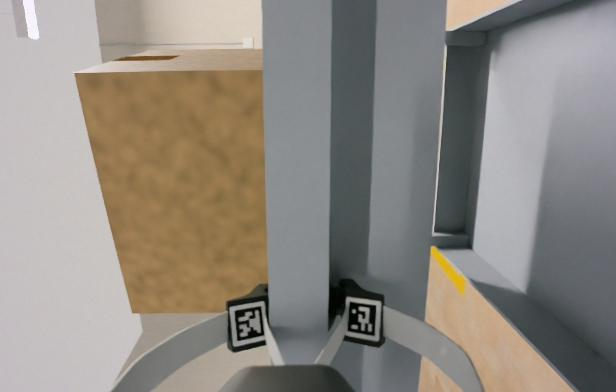

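>>> move --blocking false --r1 '{"base":{"translate_m":0.12,"strafe_m":-0.07},"pace":"slow","contact_limits":{"translate_m":0.6}}'

>>> wait --seconds 7

>>> wait --seconds 0.7 --cameras '["r1_wrist_camera","r1_head_camera"]'

Scene clock: 1034.03 s.
move: r1 moving
r1.base_odometry: x=-2.178 y=-0.065 heading=+0.732
r1.turned_by_wheels: +0.000
r1.turned_by_imu: +0.000
r1.base_tilt: forward=-1.6 right=+1.3
r1.lidar_m: 0.37 0.40 1.02 2.41 2.52 3.46 - 3.69 0.38 0.36 0.38 0.43
r1.base_status: translate_m moving; strafe_m moving
r1.joint_positions: lift_m=+0.687 arm_m=+0.000 wrist_yaw_rad=+0.348 wrist_pitch_rad=+0.008 wrist_roll_rad=+1.570 gripper_m=-0.029
r1.joint_status: not commanded
r1.measured_speeds: translate_m=+0.047 strafe_m=-0.027 rotate_rad=-0.001 lift_m=+0.000 arm_m=+0.000 wrist_yaw_rad=+0.000 wrist_pitch_rad=+0.000 wrist_roll_rad=+0.000
r1.motor_effort: lift_m=+24(24) arm_m=+4(4) wheel_0=+7(8) wheel_1=+1(3) wheel_2=-7(10)
r1.servo_current: wrist_yaw_rad=39(65) wrist_pitch_rad=59(59) wrist_roll_rad=46(59) gripper_m=46(59)
r1.contact_limits: translate_m 0.6
r1.hand_pose: x=+0.4718 y=+0.0161 z=+0.8624 quat_wxyz=(+0.697, +0.696, +0.125, +0.120) (m; r1's base frame)
r1.wrist_depth_mm: - - - - 195 - - / - 392 392 - 202 - - / - 410 413 147 206 - - / - 442 442 153 216 - - / - 480 477 158 224 - - / - - 492 177 181 1708 - / - - 176 128 240 137 -
r2.base_odometry: x=-3.422 y=+0.055 heading=-1.704
r2.turned_by_wheels: +0.000
r2.turned_by_imu: +0.000
r2.base_tilt: forward=-0.7 right=+0.1
r2.lidar_m: 0.39 3.29 3.72 4.69 3.12 1.77 1.47 1.46 1.31 1.12 0.90 0.52
r2.base_status: not commanded
r2.joint_positions: lift_m=+0.880 arm_m=+0.000 wrist_yaw_rad=-0.028 wrist_pitch_rad=+0.001 wrist_roll_rad=+0.000 gripper_m=-0.019
r2.joint_status: not commanded
r2.measured_speeds: all 0
r2.motor_effort: lift_m=+21(21) arm_m=-3(4) wheel_0=+11(11) wheel_1=-3(4) wheel_2=+15(15)
r2.servo_current: wrist_yaw_rad=130(150) wrist_pitch_rad=39(46) wrist_roll_rad=39(65) gripper_m=85(98)
r2.contact_limits: translate_m 0.8
r2.hand_pose: x=+0.4567 y=-0.0954 z=+1.0577 quat_wxyz=(+1.000, +0.000, +0.001, -0.014) (m; r2's base frame)
r2.wrist_depth_mm: - - 230 249 259 272 286 / - - 233 250 262 273 287 / - - 233 250 260 276 289 / - - 236 252 262 277 291 / - - 236 169 265 279 290 / - - 180 169 264 281 293 / - 234 239 - 136 287 296
pictures: none

Scene clock: 1036.07 s.
earlier move: r1 done
r1.base_odometry: x=-2.057 y=-0.040 heading=+0.732
r1.turned_by_wheels: +0.001
r1.turned_by_imu: +0.001
r1.base_tilt: forward=-1.6 right=+1.3
r1.lidar_m: 0.40 0.41 0.87 2.36 2.59 3.55 - 0.43 0.32 0.30 0.33 0.46
r1.base_status: done
r1.joint_positions: lift_m=+0.687 arm_m=+0.000 wrist_yaw_rad=+0.353 wrist_pitch_rad=+0.008 wrist_roll_rad=+1.570 gripper_m=-0.029
r1.joint_status: not commanded
r1.measured_speeds: all 0
r1.motor_effort: lift_m=+24(24) arm_m=+4(4) wheel_0=+7(12) wheel_1=-2(3) wheel_2=+0(10)
r1.servo_current: wrist_yaw_rad=72(78) wrist_pitch_rad=46(59) wrist_roll_rad=59(65) gripper_m=52(59)
r1.contact_limits: translate_m 0.6
r1.hand_pose: x=+0.4717 y=+0.0177 z=+0.8624 quat_wxyz=(+0.697, +0.695, +0.127, +0.121) (m; r1's base frame)
r1.wrist_depth_mm: - - - 144 202 - - / - 418 397 202 206 - - / - 410 413 152 211 - - / - 433 436 156 218 - - / - 469 469 161 224 - - / - - 484 167 182 1808 - / - - 175 128 239 136 1229
r2.base_odometry: x=-3.422 y=+0.055 heading=-1.704
r2.turned_by_wheels: +0.000
r2.turned_by_imu: +0.000
r2.base_tilt: forward=-0.7 right=+0.0
r2.lidar_m: 0.39 3.30 3.77 4.72 3.10 1.72 1.47 1.46 1.35 1.12 0.90 0.52
r2.base_status: not commanded
r2.joint_positions: lift_m=+0.880 arm_m=+0.000 wrist_yaw_rad=-0.028 wrist_pitch_rad=+0.001 wrist_roll_rad=+0.000 gripper_m=-0.019
r2.joint_status: not commanded
r2.measured_speeds: all 0
r2.on_its_own: wrist_yaw_rad is at rest, and its servo_current (124 mA) is outside its rest range (0 to 104 mA)
r2.motor_effort: lift_m=+21(21) arm_m=-3(4) wheel_0=+11(12) wheel_1=-4(4) wheel_2=+15(15)
r2.servo_current: wrist_yaw_rad=124(150) wrist_pitch_rad=39(46) wrist_roll_rad=46(65) gripper_m=91(98)
r2.contact_limits: translate_m 0.8
r2.hand_pose: x=+0.4567 y=-0.0954 z=+1.0577 quat_wxyz=(+1.000, +0.000, +0.001, -0.014) (m; r2's base frame)
r2.wrist_depth_mm: - - 232 248 257 273 286 / - - 233 248 259 273 287 / - - 234 250 260 274 289 / - - 236 251 262 277 291 / - - 235 169 265 278 291 / - - 179 169 265 279 293 / - 235 239 - 137 286 297
wait: 2.03 of 7 s (r1 has come to rest)
pictures: none

Scene clock: 1036.77 s.
r1.base_odometry: x=-2.057 y=-0.040 heading=+0.732
r1.turned_by_wheels: +0.000
r1.turned_by_imu: +0.000
r1.base_tilt: forward=-1.6 right=+1.3
r1.lidar_m: 0.41 0.38 0.84 2.39 2.57 3.53 - 0.45 0.31 0.29 0.34 0.46
r1.base_status: done
r1.joint_positions: lift_m=+0.687 arm_m=+0.000 wrist_yaw_rad=+0.353 wrist_pitch_rad=+0.008 wrist_roll_rad=+1.570 gripper_m=-0.029
r1.joint_status: not commanded
r1.measured_speeds: all 0
r1.motor_effort: lift_m=+24(24) arm_m=+4(4) wheel_0=+8(12) wheel_1=-2(3) wheel_2=+1(10)
r1.servo_current: wrist_yaw_rad=65(78) wrist_pitch_rad=46(59) wrist_roll_rad=52(65) gripper_m=46(59)
r1.contact_limits: translate_m 0.6
r1.hand_pose: x=+0.4717 y=+0.0177 z=+0.8624 quat_wxyz=(+0.697, +0.695, +0.127, +0.121) (m; r1's base frame)
r1.wrist_depth_mm: - - - 145 201 - - / - 421 399 203 206 - - / - 407 415 152 213 - - / - 436 439 157 218 - - / - 469 466 161 224 - - / - - 488 167 182 1808 - / - - 176 128 238 136 1182
r2.base_odometry: x=-3.422 y=+0.055 heading=-1.704
r2.turned_by_wheels: +0.000
r2.turned_by_imu: +0.000
r2.base_tilt: forward=-0.6 right=+0.0
r2.lidar_m: 0.39 3.29 3.77 4.70 3.10 1.75 1.47 1.47 1.29 1.12 0.89 0.51
r2.base_status: not commanded
r2.joint_positions: lift_m=+0.880 arm_m=+0.000 wrist_yaw_rad=-0.028 wrist_pitch_rad=+0.001 wrist_roll_rad=+0.000 gripper_m=-0.019
r2.joint_status: not commanded
r2.measured_speeds: all 0
r2.on_its_own: wrist_yaw_rad is at rest, and its servo_current (137 mA) is outside its rest range (0 to 104 mA)
r2.motor_effort: lift_m=+21(21) arm_m=-3(4) wheel_0=+11(12) wheel_1=-3(4) wheel_2=+14(15)
r2.servo_current: wrist_yaw_rad=137(150) wrist_pitch_rad=46(46) wrist_roll_rad=59(65) gripper_m=78(98)
r2.contact_limits: translate_m 0.8
r2.hand_pose: x=+0.4567 y=-0.0954 z=+1.0577 quat_wxyz=(+1.000, +0.000, +0.001, -0.014) (m; r2's base frame)
r2.wrist_depth_mm: - - 232 247 258 273 286 / - - 233 248 259 272 287 / - - 236 251 262 276 289 / - - 236 250 262 277 291 / - - 235 169 264 278 293 / - - 179 169 265 281 294 / - 235 239 - 137 286 298
wait: 0.70 s; at rest by 0.27 s
pictures: r1_head_camera, r1_wrist_camera
Images, in order (width x height): r1_head_camera 420x560, r1_wrist_camera 616x392.

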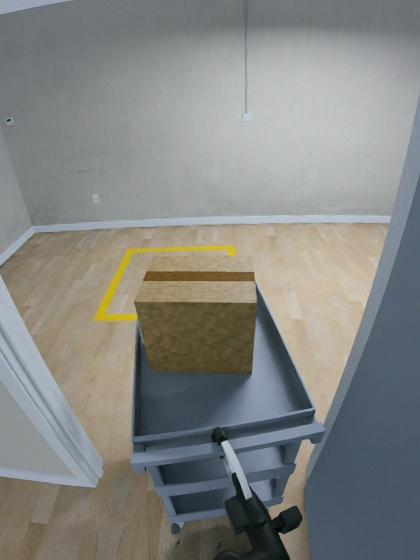

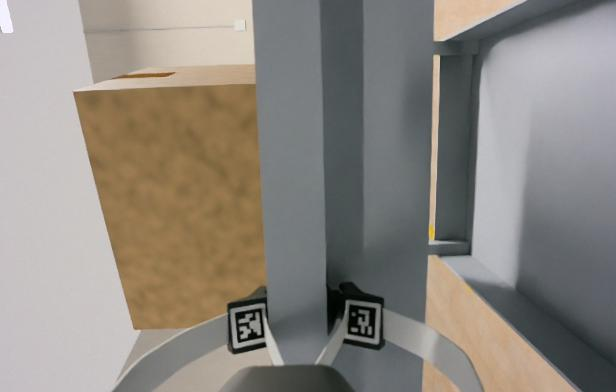

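>>> move --blocking false --r1 '{"base":{"translate_m":0.4,"strafe_m":0.085},"pace":"slow","contact_limits":{"translate_m":0.6}}'

>>> wait --seconds 7

>>> wait --seconds 0.7 --cameras '["r1_wrist_camera","r1_head_camera"]'

Scene clock: 1049.80 s.
move: r1 moving
r1.base_odometry: x=-2.049 y=-0.030 heading=+0.733
r1.turned_by_wheels: +0.000
r1.turned_by_imu: +0.000
r1.base_tilt: forward=-1.6 right=+1.2
r1.lidar_m: 0.41 0.39 0.83 2.33 2.57 3.52 - 0.45 0.32 0.29 0.32 0.45
r1.base_status: translate_m moving; strafe_m moving
r1.joint_positions: lift_m=+0.687 arm_m=+0.000 wrist_yaw_rad=+0.353 wrist_pitch_rad=+0.008 wrist_roll_rad=+1.570 gripper_m=-0.029
r1.joint_status: not commanded
r1.measured_speeds: translate_m=+0.048 strafe_m=+0.010 rotate_rad=+0.001 lift_m=+0.000 arm_m=+0.000 wrist_yaw_rad=-0.003 wrist_pitch_rad=+0.000 wrist_roll_rad=+0.000
r1.motor_effort: lift_m=+24(24) arm_m=+4(4) wheel_0=+5(10) wheel_1=+5(7) wheel_2=-8(8)
r1.servo_current: wrist_yaw_rad=78(78) wrist_pitch_rad=46(59) wrist_roll_rad=46(65) gripper_m=59(59)
r1.contact_limits: translate_m 0.6
r1.hand_pose: x=+0.4717 y=+0.0176 z=+0.8624 quat_wxyz=(+0.697, +0.695, +0.127, +0.121) (m; r1's base frame)
r1.wrist_depth_mm: - - - 146 203 - - / - 449 413 150 208 - - / - 410 413 153 213 - - / - 436 436 158 218 - - / - 466 466 161 225 - - / - 512 484 167 181 1756 - / - - 176 126 237 137 -
r2.base_odometry: x=-3.422 y=+0.055 heading=-1.704
r2.turned_by_wheels: +0.000
r2.turned_by_imu: +0.000
r2.base_tilt: forward=-0.7 right=+0.0
r2.lidar_m: 0.40 3.30 3.77 4.69 3.12 1.75 1.44 1.45 1.33 1.12 0.92 0.51
r2.base_status: not commanded
r2.joint_positions: lift_m=+0.880 arm_m=+0.000 wrist_yaw_rad=-0.028 wrist_pitch_rad=+0.001 wrist_roll_rad=+0.000 gripper_m=-0.019
r2.joint_status: not commanded
r2.measured_speeds: all 0
r2.motor_effort: lift_m=+21(21) arm_m=-3(4) wheel_0=+11(11) wheel_1=-4(4) wheel_2=+15(15)
r2.servo_current: wrist_yaw_rad=117(137) wrist_pitch_rad=39(46) wrist_roll_rad=46(59) gripper_m=85(98)
r2.contact_limits: translate_m 0.8
r2.hand_pose: x=+0.4567 y=-0.0954 z=+1.0577 quat_wxyz=(+1.000, +0.000, +0.001, -0.014) (m; r2's base frame)
r2.wrist_depth_mm: - - 232 249 258 272 287 / - - 232 249 259 274 287 / - - 235 250 260 276 287 / - - 236 251 262 277 290 / - - 235 169 265 278 290 / - - 179 170 264 281 294 / - 235 239 - 136 286 296
pictures: none

Scene clock: 1054.67 s.
earlier move: r1 done
r1.base_odometry: x=-1.816 y=+0.291 heading=+0.732
r1.turned_by_wheels: +0.000
r1.turned_by_imu: -0.002
r1.base_tilt: forward=-1.6 right=+1.2
r1.lidar_m: 0.38 0.40 0.57 0.85 2.47 3.40 - 0.54 0.41 0.38 0.40 0.41
r1.base_status: done
r1.joint_positions: lift_m=+0.687 arm_m=+0.000 wrist_yaw_rad=+0.347 wrist_pitch_rad=+0.008 wrist_roll_rad=+1.570 gripper_m=-0.029
r1.joint_status: not commanded
r1.measured_speeds: all 0
r1.motor_effort: lift_m=+24(24) arm_m=+4(4) wheel_0=+0(10) wheel_1=+3(8) wheel_2=-6(12)
r1.servo_current: wrist_yaw_rad=59(78) wrist_pitch_rad=52(59) wrist_roll_rad=46(72) gripper_m=59(59)
r1.contact_limits: translate_m 0.6
r1.hand_pose: x=+0.4718 y=+0.0159 z=+0.8624 quat_wxyz=(+0.697, +0.696, +0.125, +0.119) (m; r1's base frame)
r1.wrist_depth_mm: - - - 146 204 - - / - 399 404 149 208 - - / - 410 418 153 213 - - / - 442 442 158 219 - - / - 473 469 162 224 - - / - - 207 177 181 1808 - / - - 180 128 238 137 -
r2.base_odometry: x=-3.422 y=+0.055 heading=-1.704
r2.turned_by_wheels: +0.000
r2.turned_by_imu: +0.001
r2.base_tilt: forward=-0.7 right=+0.0
r2.lidar_m: 0.38 3.28 3.73 4.66 3.12 1.73 1.47 1.46 1.31 1.12 0.87 0.51
r2.base_status: not commanded
r2.joint_positions: lift_m=+0.880 arm_m=+0.000 wrist_yaw_rad=-0.028 wrist_pitch_rad=+0.001 wrist_roll_rad=+0.000 gripper_m=-0.019
r2.joint_status: not commanded
r2.measured_speeds: all 0
r2.on_its_own: wrist_yaw_rad is at rest, and its servo_current (124 mA) is outside its rest range (0 to 104 mA)
r2.motor_effort: lift_m=+21(21) arm_m=-4(4) wheel_0=+11(11) wheel_1=-3(4) wheel_2=+15(15)
r2.servo_current: wrist_yaw_rad=124(143) wrist_pitch_rad=39(52) wrist_roll_rad=52(65) gripper_m=91(98)
r2.contact_limits: translate_m 0.8
r2.hand_pose: x=+0.4567 y=-0.0954 z=+1.0577 quat_wxyz=(+1.000, +0.000, +0.001, -0.014) (m; r2's base frame)
r2.wrist_depth_mm: - - 231 247 258 272 285 / - - 233 248 260 274 287 / - - 235 250 260 277 290 / - - 236 251 263 278 291 / - - 235 169 265 278 291 / - - 179 169 265 281 291 / - 235 239 - 136 286 297
wait: 4.87 of 7 s (r1 has come to rest)
pictures: none

Scene clock: 1055.37 s.
r1.base_odometry: x=-1.816 y=+0.291 heading=+0.732
r1.turned_by_wheels: +0.000
r1.turned_by_imu: +0.000
r1.base_tilt: forward=-1.6 right=+1.3
r1.lidar_m: 0.42 0.39 0.55 0.81 2.47 3.36 - 0.57 0.42 0.39 0.42 0.44
r1.base_status: done
r1.joint_positions: lift_m=+0.687 arm_m=+0.000 wrist_yaw_rad=+0.347 wrist_pitch_rad=+0.008 wrist_roll_rad=+1.570 gripper_m=-0.029
r1.joint_status: not commanded
r1.measured_speeds: all 0
r1.motor_effort: lift_m=+24(24) arm_m=+4(4) wheel_0=+0(10) wheel_1=+3(8) wheel_2=-6(12)
r1.servo_current: wrist_yaw_rad=65(78) wrist_pitch_rad=52(59) wrist_roll_rad=65(72) gripper_m=52(59)
r1.contact_limits: translate_m 0.6
r1.hand_pose: x=+0.4718 y=+0.0159 z=+0.8624 quat_wxyz=(+0.697, +0.696, +0.125, +0.119) (m; r1's base frame)
r1.wrist_depth_mm: - - - 146 204 - - / - 397 404 149 208 - - / - 413 413 153 213 - - / - 439 436 157 219 - - / - 473 469 162 224 - - / - - 207 177 181 1808 - / - - 179 128 237 137 -
r2.base_odometry: x=-3.422 y=+0.055 heading=-1.704
r2.turned_by_wheels: +0.000
r2.turned_by_imu: +0.000
r2.base_tilt: forward=-0.7 right=+0.1
r2.lidar_m: 0.40 3.29 3.75 4.70 3.10 1.75 1.47 1.45 1.31 1.11 0.90 0.51
r2.base_status: not commanded
r2.joint_positions: lift_m=+0.880 arm_m=+0.000 wrist_yaw_rad=-0.028 wrist_pitch_rad=+0.001 wrist_roll_rad=+0.000 gripper_m=-0.019
r2.joint_status: not commanded
r2.measured_speeds: all 0
r2.on_its_own: wrist_yaw_rad is at rest, and its servo_current (143 mA) is outside its rest range (0 to 104 mA)
r2.motor_effort: lift_m=+21(21) arm_m=-3(4) wheel_0=+11(11) wheel_1=-4(4) wheel_2=+15(15)
r2.servo_current: wrist_yaw_rad=143(143) wrist_pitch_rad=39(52) wrist_roll_rad=39(65) gripper_m=91(98)
r2.contact_limits: translate_m 0.8
r2.hand_pose: x=+0.4567 y=-0.0954 z=+1.0577 quat_wxyz=(+1.000, +0.000, +0.001, -0.014) (m; r2's base frame)
r2.wrist_depth_mm: - - 231 248 258 274 287 / - - 233 250 260 273 287 / - - 234 250 260 276 289 / - - 236 251 263 277 291 / - - 235 169 266 279 293 / - - 179 169 264 281 294 / - 235 239 - 136 285 296
wait: 0.70 s; at rest by 0.27 s
pictures: r1_head_camera, r1_wrist_camera
Images, in order (width x height): r1_head_camera 420x560, r1_wrist_camera 616x392.

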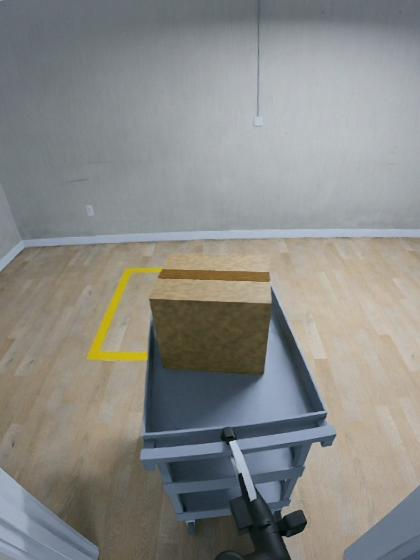

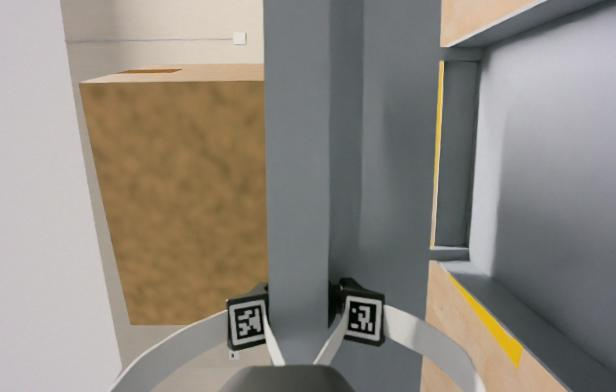

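>>> move --blocking false --r1 '{"base":{"translate_m":0.3,"strafe_m":0.02},"pace":"slow","contact_limits":{"translate_m":0.6}}'

>>> wait --seconds 7

>>> wait --seconds 0.7 --cameras '["r1_wrist_camera","r1_head_camera"]'

Scene clock: 1071.47 s.
move: r1 moving
r1.base_odometry: x=-1.807 y=+0.300 heading=+0.732
r1.turned_by_wheels: +0.000
r1.turned_by_imu: +0.000
r1.base_tilt: forward=-1.6 right=+1.3
r1.lidar_m: 0.40 0.40 0.54 0.82 2.48 3.41 - 0.57 0.42 0.38 0.42 0.43
r1.base_status: translate_m moving; strafe_m moving
r1.joint_positions: lift_m=+0.687 arm_m=+0.000 wrist_yaw_rad=+0.347 wrist_pitch_rad=+0.008 wrist_roll_rad=+1.570 gripper_m=-0.029
r1.joint_status: not commanded
r1.measured_speeds: translate_m=+0.048 strafe_m=+0.003 rotate_rad=-0.001 lift_m=+0.000 arm_m=+0.000 wrist_yaw_rad=+0.000 wrist_pitch_rad=+0.000 wrist_roll_rad=+0.000
r1.motor_effort: lift_m=+24(24) arm_m=+4(4) wheel_0=+3(4) wheel_1=+6(6) wheel_2=-8(12)
r1.servo_current: wrist_yaw_rad=46(72) wrist_pitch_rad=52(59) wrist_roll_rad=39(65) gripper_m=59(59)
r1.contact_limits: translate_m 0.6
r1.hand_pose: x=+0.4718 y=+0.0159 z=+0.8624 quat_wxyz=(+0.697, +0.696, +0.125, +0.119) (m; r1's base frame)
r1.wrist_depth_mm: - - - 145 202 - - / - 394 402 148 207 - - / - 415 413 151 212 - - / - 436 439 156 218 - - / - 473 469 160 224 - - / - - 209 176 181 1808 - / - - 176 128 237 137 -
r2.base_odometry: x=-3.422 y=+0.055 heading=-1.704
r2.turned_by_wheels: +0.000
r2.turned_by_imu: +0.000
r2.base_tilt: forward=-0.7 right=+0.0
r2.lidar_m: 0.40 3.28 3.76 4.70 3.12 1.73 1.47 1.46 1.33 1.10 0.90 0.51
r2.base_status: not commanded
r2.joint_positions: lift_m=+0.880 arm_m=+0.000 wrist_yaw_rad=-0.028 wrist_pitch_rad=+0.001 wrist_roll_rad=+0.000 gripper_m=-0.019
r2.joint_status: not commanded
r2.measured_speeds: all 0
r2.motor_effort: lift_m=+21(21) arm_m=-3(4) wheel_0=+11(12) wheel_1=-3(4) wheel_2=+15(15)
r2.servo_current: wrist_yaw_rad=137(143) wrist_pitch_rad=39(46) wrist_roll_rad=39(52) gripper_m=85(91)
r2.contact_limits: translate_m 0.8
r2.hand_pose: x=+0.4567 y=-0.0954 z=+1.0577 quat_wxyz=(+1.000, +0.000, +0.001, -0.014) (m; r2's base frame)
r2.wrist_depth_mm: - - 231 248 258 273 287 / - - 233 249 259 273 287 / - - 235 250 260 276 290 / - - 235 250 260 276 291 / - - 236 169 265 278 290 / - - 179 170 264 281 293 / - 236 239 - 136 287 297
pictures: none

Scene clock: 1075.27 s.
earlier move: r1 done
r1.base_odometry: x=-1.607 y=+0.506 heading=+0.733
r1.turned_by_wheels: +0.001
r1.turned_by_imu: +0.001
r1.base_tilt: forward=-1.6 right=+1.2
r1.lidar_m: 0.40 0.42 2.49 0.49 2.46 3.38 - 0.61 0.44 0.44 2.45 0.43
r1.base_status: done
r1.joint_positions: lift_m=+0.687 arm_m=+0.000 wrist_yaw_rad=+0.351 wrist_pitch_rad=+0.008 wrist_roll_rad=+1.570 gripper_m=-0.029
r1.joint_status: not commanded
r1.measured_speeds: all 0
r1.motor_effort: lift_m=+24(24) arm_m=+4(4) wheel_0=+7(8) wheel_1=+6(8) wheel_2=-2(12)
r1.servo_current: wrist_yaw_rad=52(72) wrist_pitch_rad=59(65) wrist_roll_rad=33(72) gripper_m=46(65)
r1.contact_limits: translate_m 0.6
r1.hand_pose: x=+0.4717 y=+0.0171 z=+0.8624 quat_wxyz=(+0.697, +0.695, +0.126, +0.121) (m; r1's base frame)
r1.wrist_depth_mm: - - - - 189 - - / - 382 382 - 196 - - / - 402 410 145 205 - - / - 442 442 150 214 - - / - 488 484 156 222 - - / - - 504 178 183 1756 - / - - 176 - 241 137 -
r2.base_odometry: x=-3.422 y=+0.055 heading=-1.704
r2.turned_by_wheels: +0.000
r2.turned_by_imu: +0.001
r2.base_tilt: forward=-0.7 right=+0.0
r2.lidar_m: 0.40 3.28 3.74 4.71 3.13 1.74 1.46 1.45 1.32 1.10 0.88 0.52
r2.base_status: not commanded
r2.joint_positions: lift_m=+0.880 arm_m=+0.000 wrist_yaw_rad=-0.028 wrist_pitch_rad=+0.001 wrist_roll_rad=+0.000 gripper_m=-0.019
r2.joint_status: not commanded
r2.measured_speeds: all 0
r2.on_its_own: wrist_yaw_rad is at rest, and its servo_current (130 mA) is outside its rest range (0 to 104 mA)
r2.motor_effort: lift_m=+21(21) arm_m=-4(4) wheel_0=+11(12) wheel_1=-3(4) wheel_2=+15(15)
r2.servo_current: wrist_yaw_rad=130(150) wrist_pitch_rad=46(46) wrist_roll_rad=46(65) gripper_m=91(98)
r2.contact_limits: translate_m 0.8
r2.hand_pose: x=+0.4567 y=-0.0954 z=+1.0577 quat_wxyz=(+1.000, +0.000, +0.001, -0.014) (m; r2's base frame)
r2.wrist_depth_mm: - - 232 248 259 276 286 / - - 232 248 259 274 289 / - - 233 249 260 274 289 / - - 236 250 263 277 290 / - - 236 169 264 277 291 / - - 180 169 264 281 291 / - 235 239 - 136 286 296
wait: 3.80 of 7 s (r1 has come to rest)
pictures: none

Scene clock: 1075.97 s.
r1.base_odometry: x=-1.607 y=+0.506 heading=+0.733
r1.turned_by_wheels: +0.000
r1.turned_by_imu: +0.000
r1.base_tilt: forward=-1.6 right=+1.3
r1.lidar_m: 0.41 0.41 2.47 0.49 2.48 3.38 - 0.62 0.46 0.45 2.44 0.40
r1.base_status: done
r1.joint_positions: lift_m=+0.687 arm_m=+0.000 wrist_yaw_rad=+0.351 wrist_pitch_rad=+0.008 wrist_roll_rad=+1.570 gripper_m=-0.029
r1.joint_status: not commanded
r1.measured_speeds: all 0
r1.motor_effort: lift_m=+24(24) arm_m=+4(4) wheel_0=+7(8) wheel_1=+6(8) wheel_2=-2(12)
r1.servo_current: wrist_yaw_rad=46(72) wrist_pitch_rad=46(65) wrist_roll_rad=39(72) gripper_m=59(65)
r1.contact_limits: translate_m 0.6
r1.hand_pose: x=+0.4717 y=+0.0171 z=+0.8624 quat_wxyz=(+0.697, +0.695, +0.126, +0.121) (m; r1's base frame)
r1.wrist_depth_mm: - - - - 189 - - / - 382 384 - 196 - - / - 407 413 145 204 - - / - 439 439 150 214 - - / - 488 477 156 223 - - / - - 504 179 182 1756 - / - - 175 - 240 136 -
r2.base_odometry: x=-3.422 y=+0.055 heading=-1.704
r2.turned_by_wheels: +0.000
r2.turned_by_imu: +0.000
r2.base_tilt: forward=-0.7 right=+0.0
r2.lidar_m: 0.39 3.28 3.76 4.71 3.11 1.75 1.47 1.44 1.33 1.12 0.87 0.52
r2.base_status: not commanded
r2.joint_positions: lift_m=+0.880 arm_m=+0.000 wrist_yaw_rad=-0.028 wrist_pitch_rad=+0.001 wrist_roll_rad=+0.000 gripper_m=-0.019
r2.joint_status: not commanded
r2.measured_speeds: all 0
r2.on_its_own: wrist_yaw_rad is at rest, and its servo_current (124 mA) is outside its rest range (0 to 104 mA)
r2.motor_effort: lift_m=+21(21) arm_m=-3(4) wheel_0=+11(12) wheel_1=-4(4) wheel_2=+15(15)
r2.servo_current: wrist_yaw_rad=124(150) wrist_pitch_rad=46(46) wrist_roll_rad=59(65) gripper_m=85(98)
r2.contact_limits: translate_m 0.8
r2.hand_pose: x=+0.4567 y=-0.0954 z=+1.0577 quat_wxyz=(+1.000, +0.000, +0.001, -0.014) (m; r2's base frame)
r2.wrist_depth_mm: - - 231 247 257 274 287 / - - 233 249 260 274 289 / - - 234 251 260 276 290 / - - 235 251 262 278 290 / - - 236 169 264 278 291 / - - 179 169 265 281 293 / - 234 239 - 137 286 296
wait: 0.70 s; at rest by 0.27 s
pictures: r1_head_camera, r1_wrist_camera
Images, in order (width x height): r1_head_camera 420x560, r1_wrist_camera 616x392.

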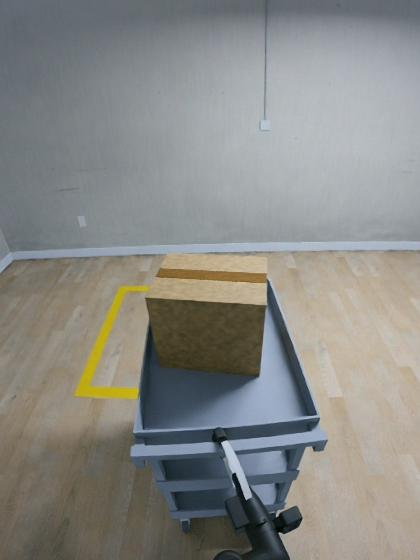

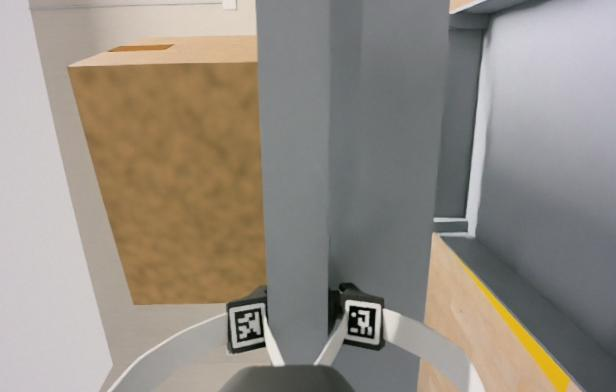

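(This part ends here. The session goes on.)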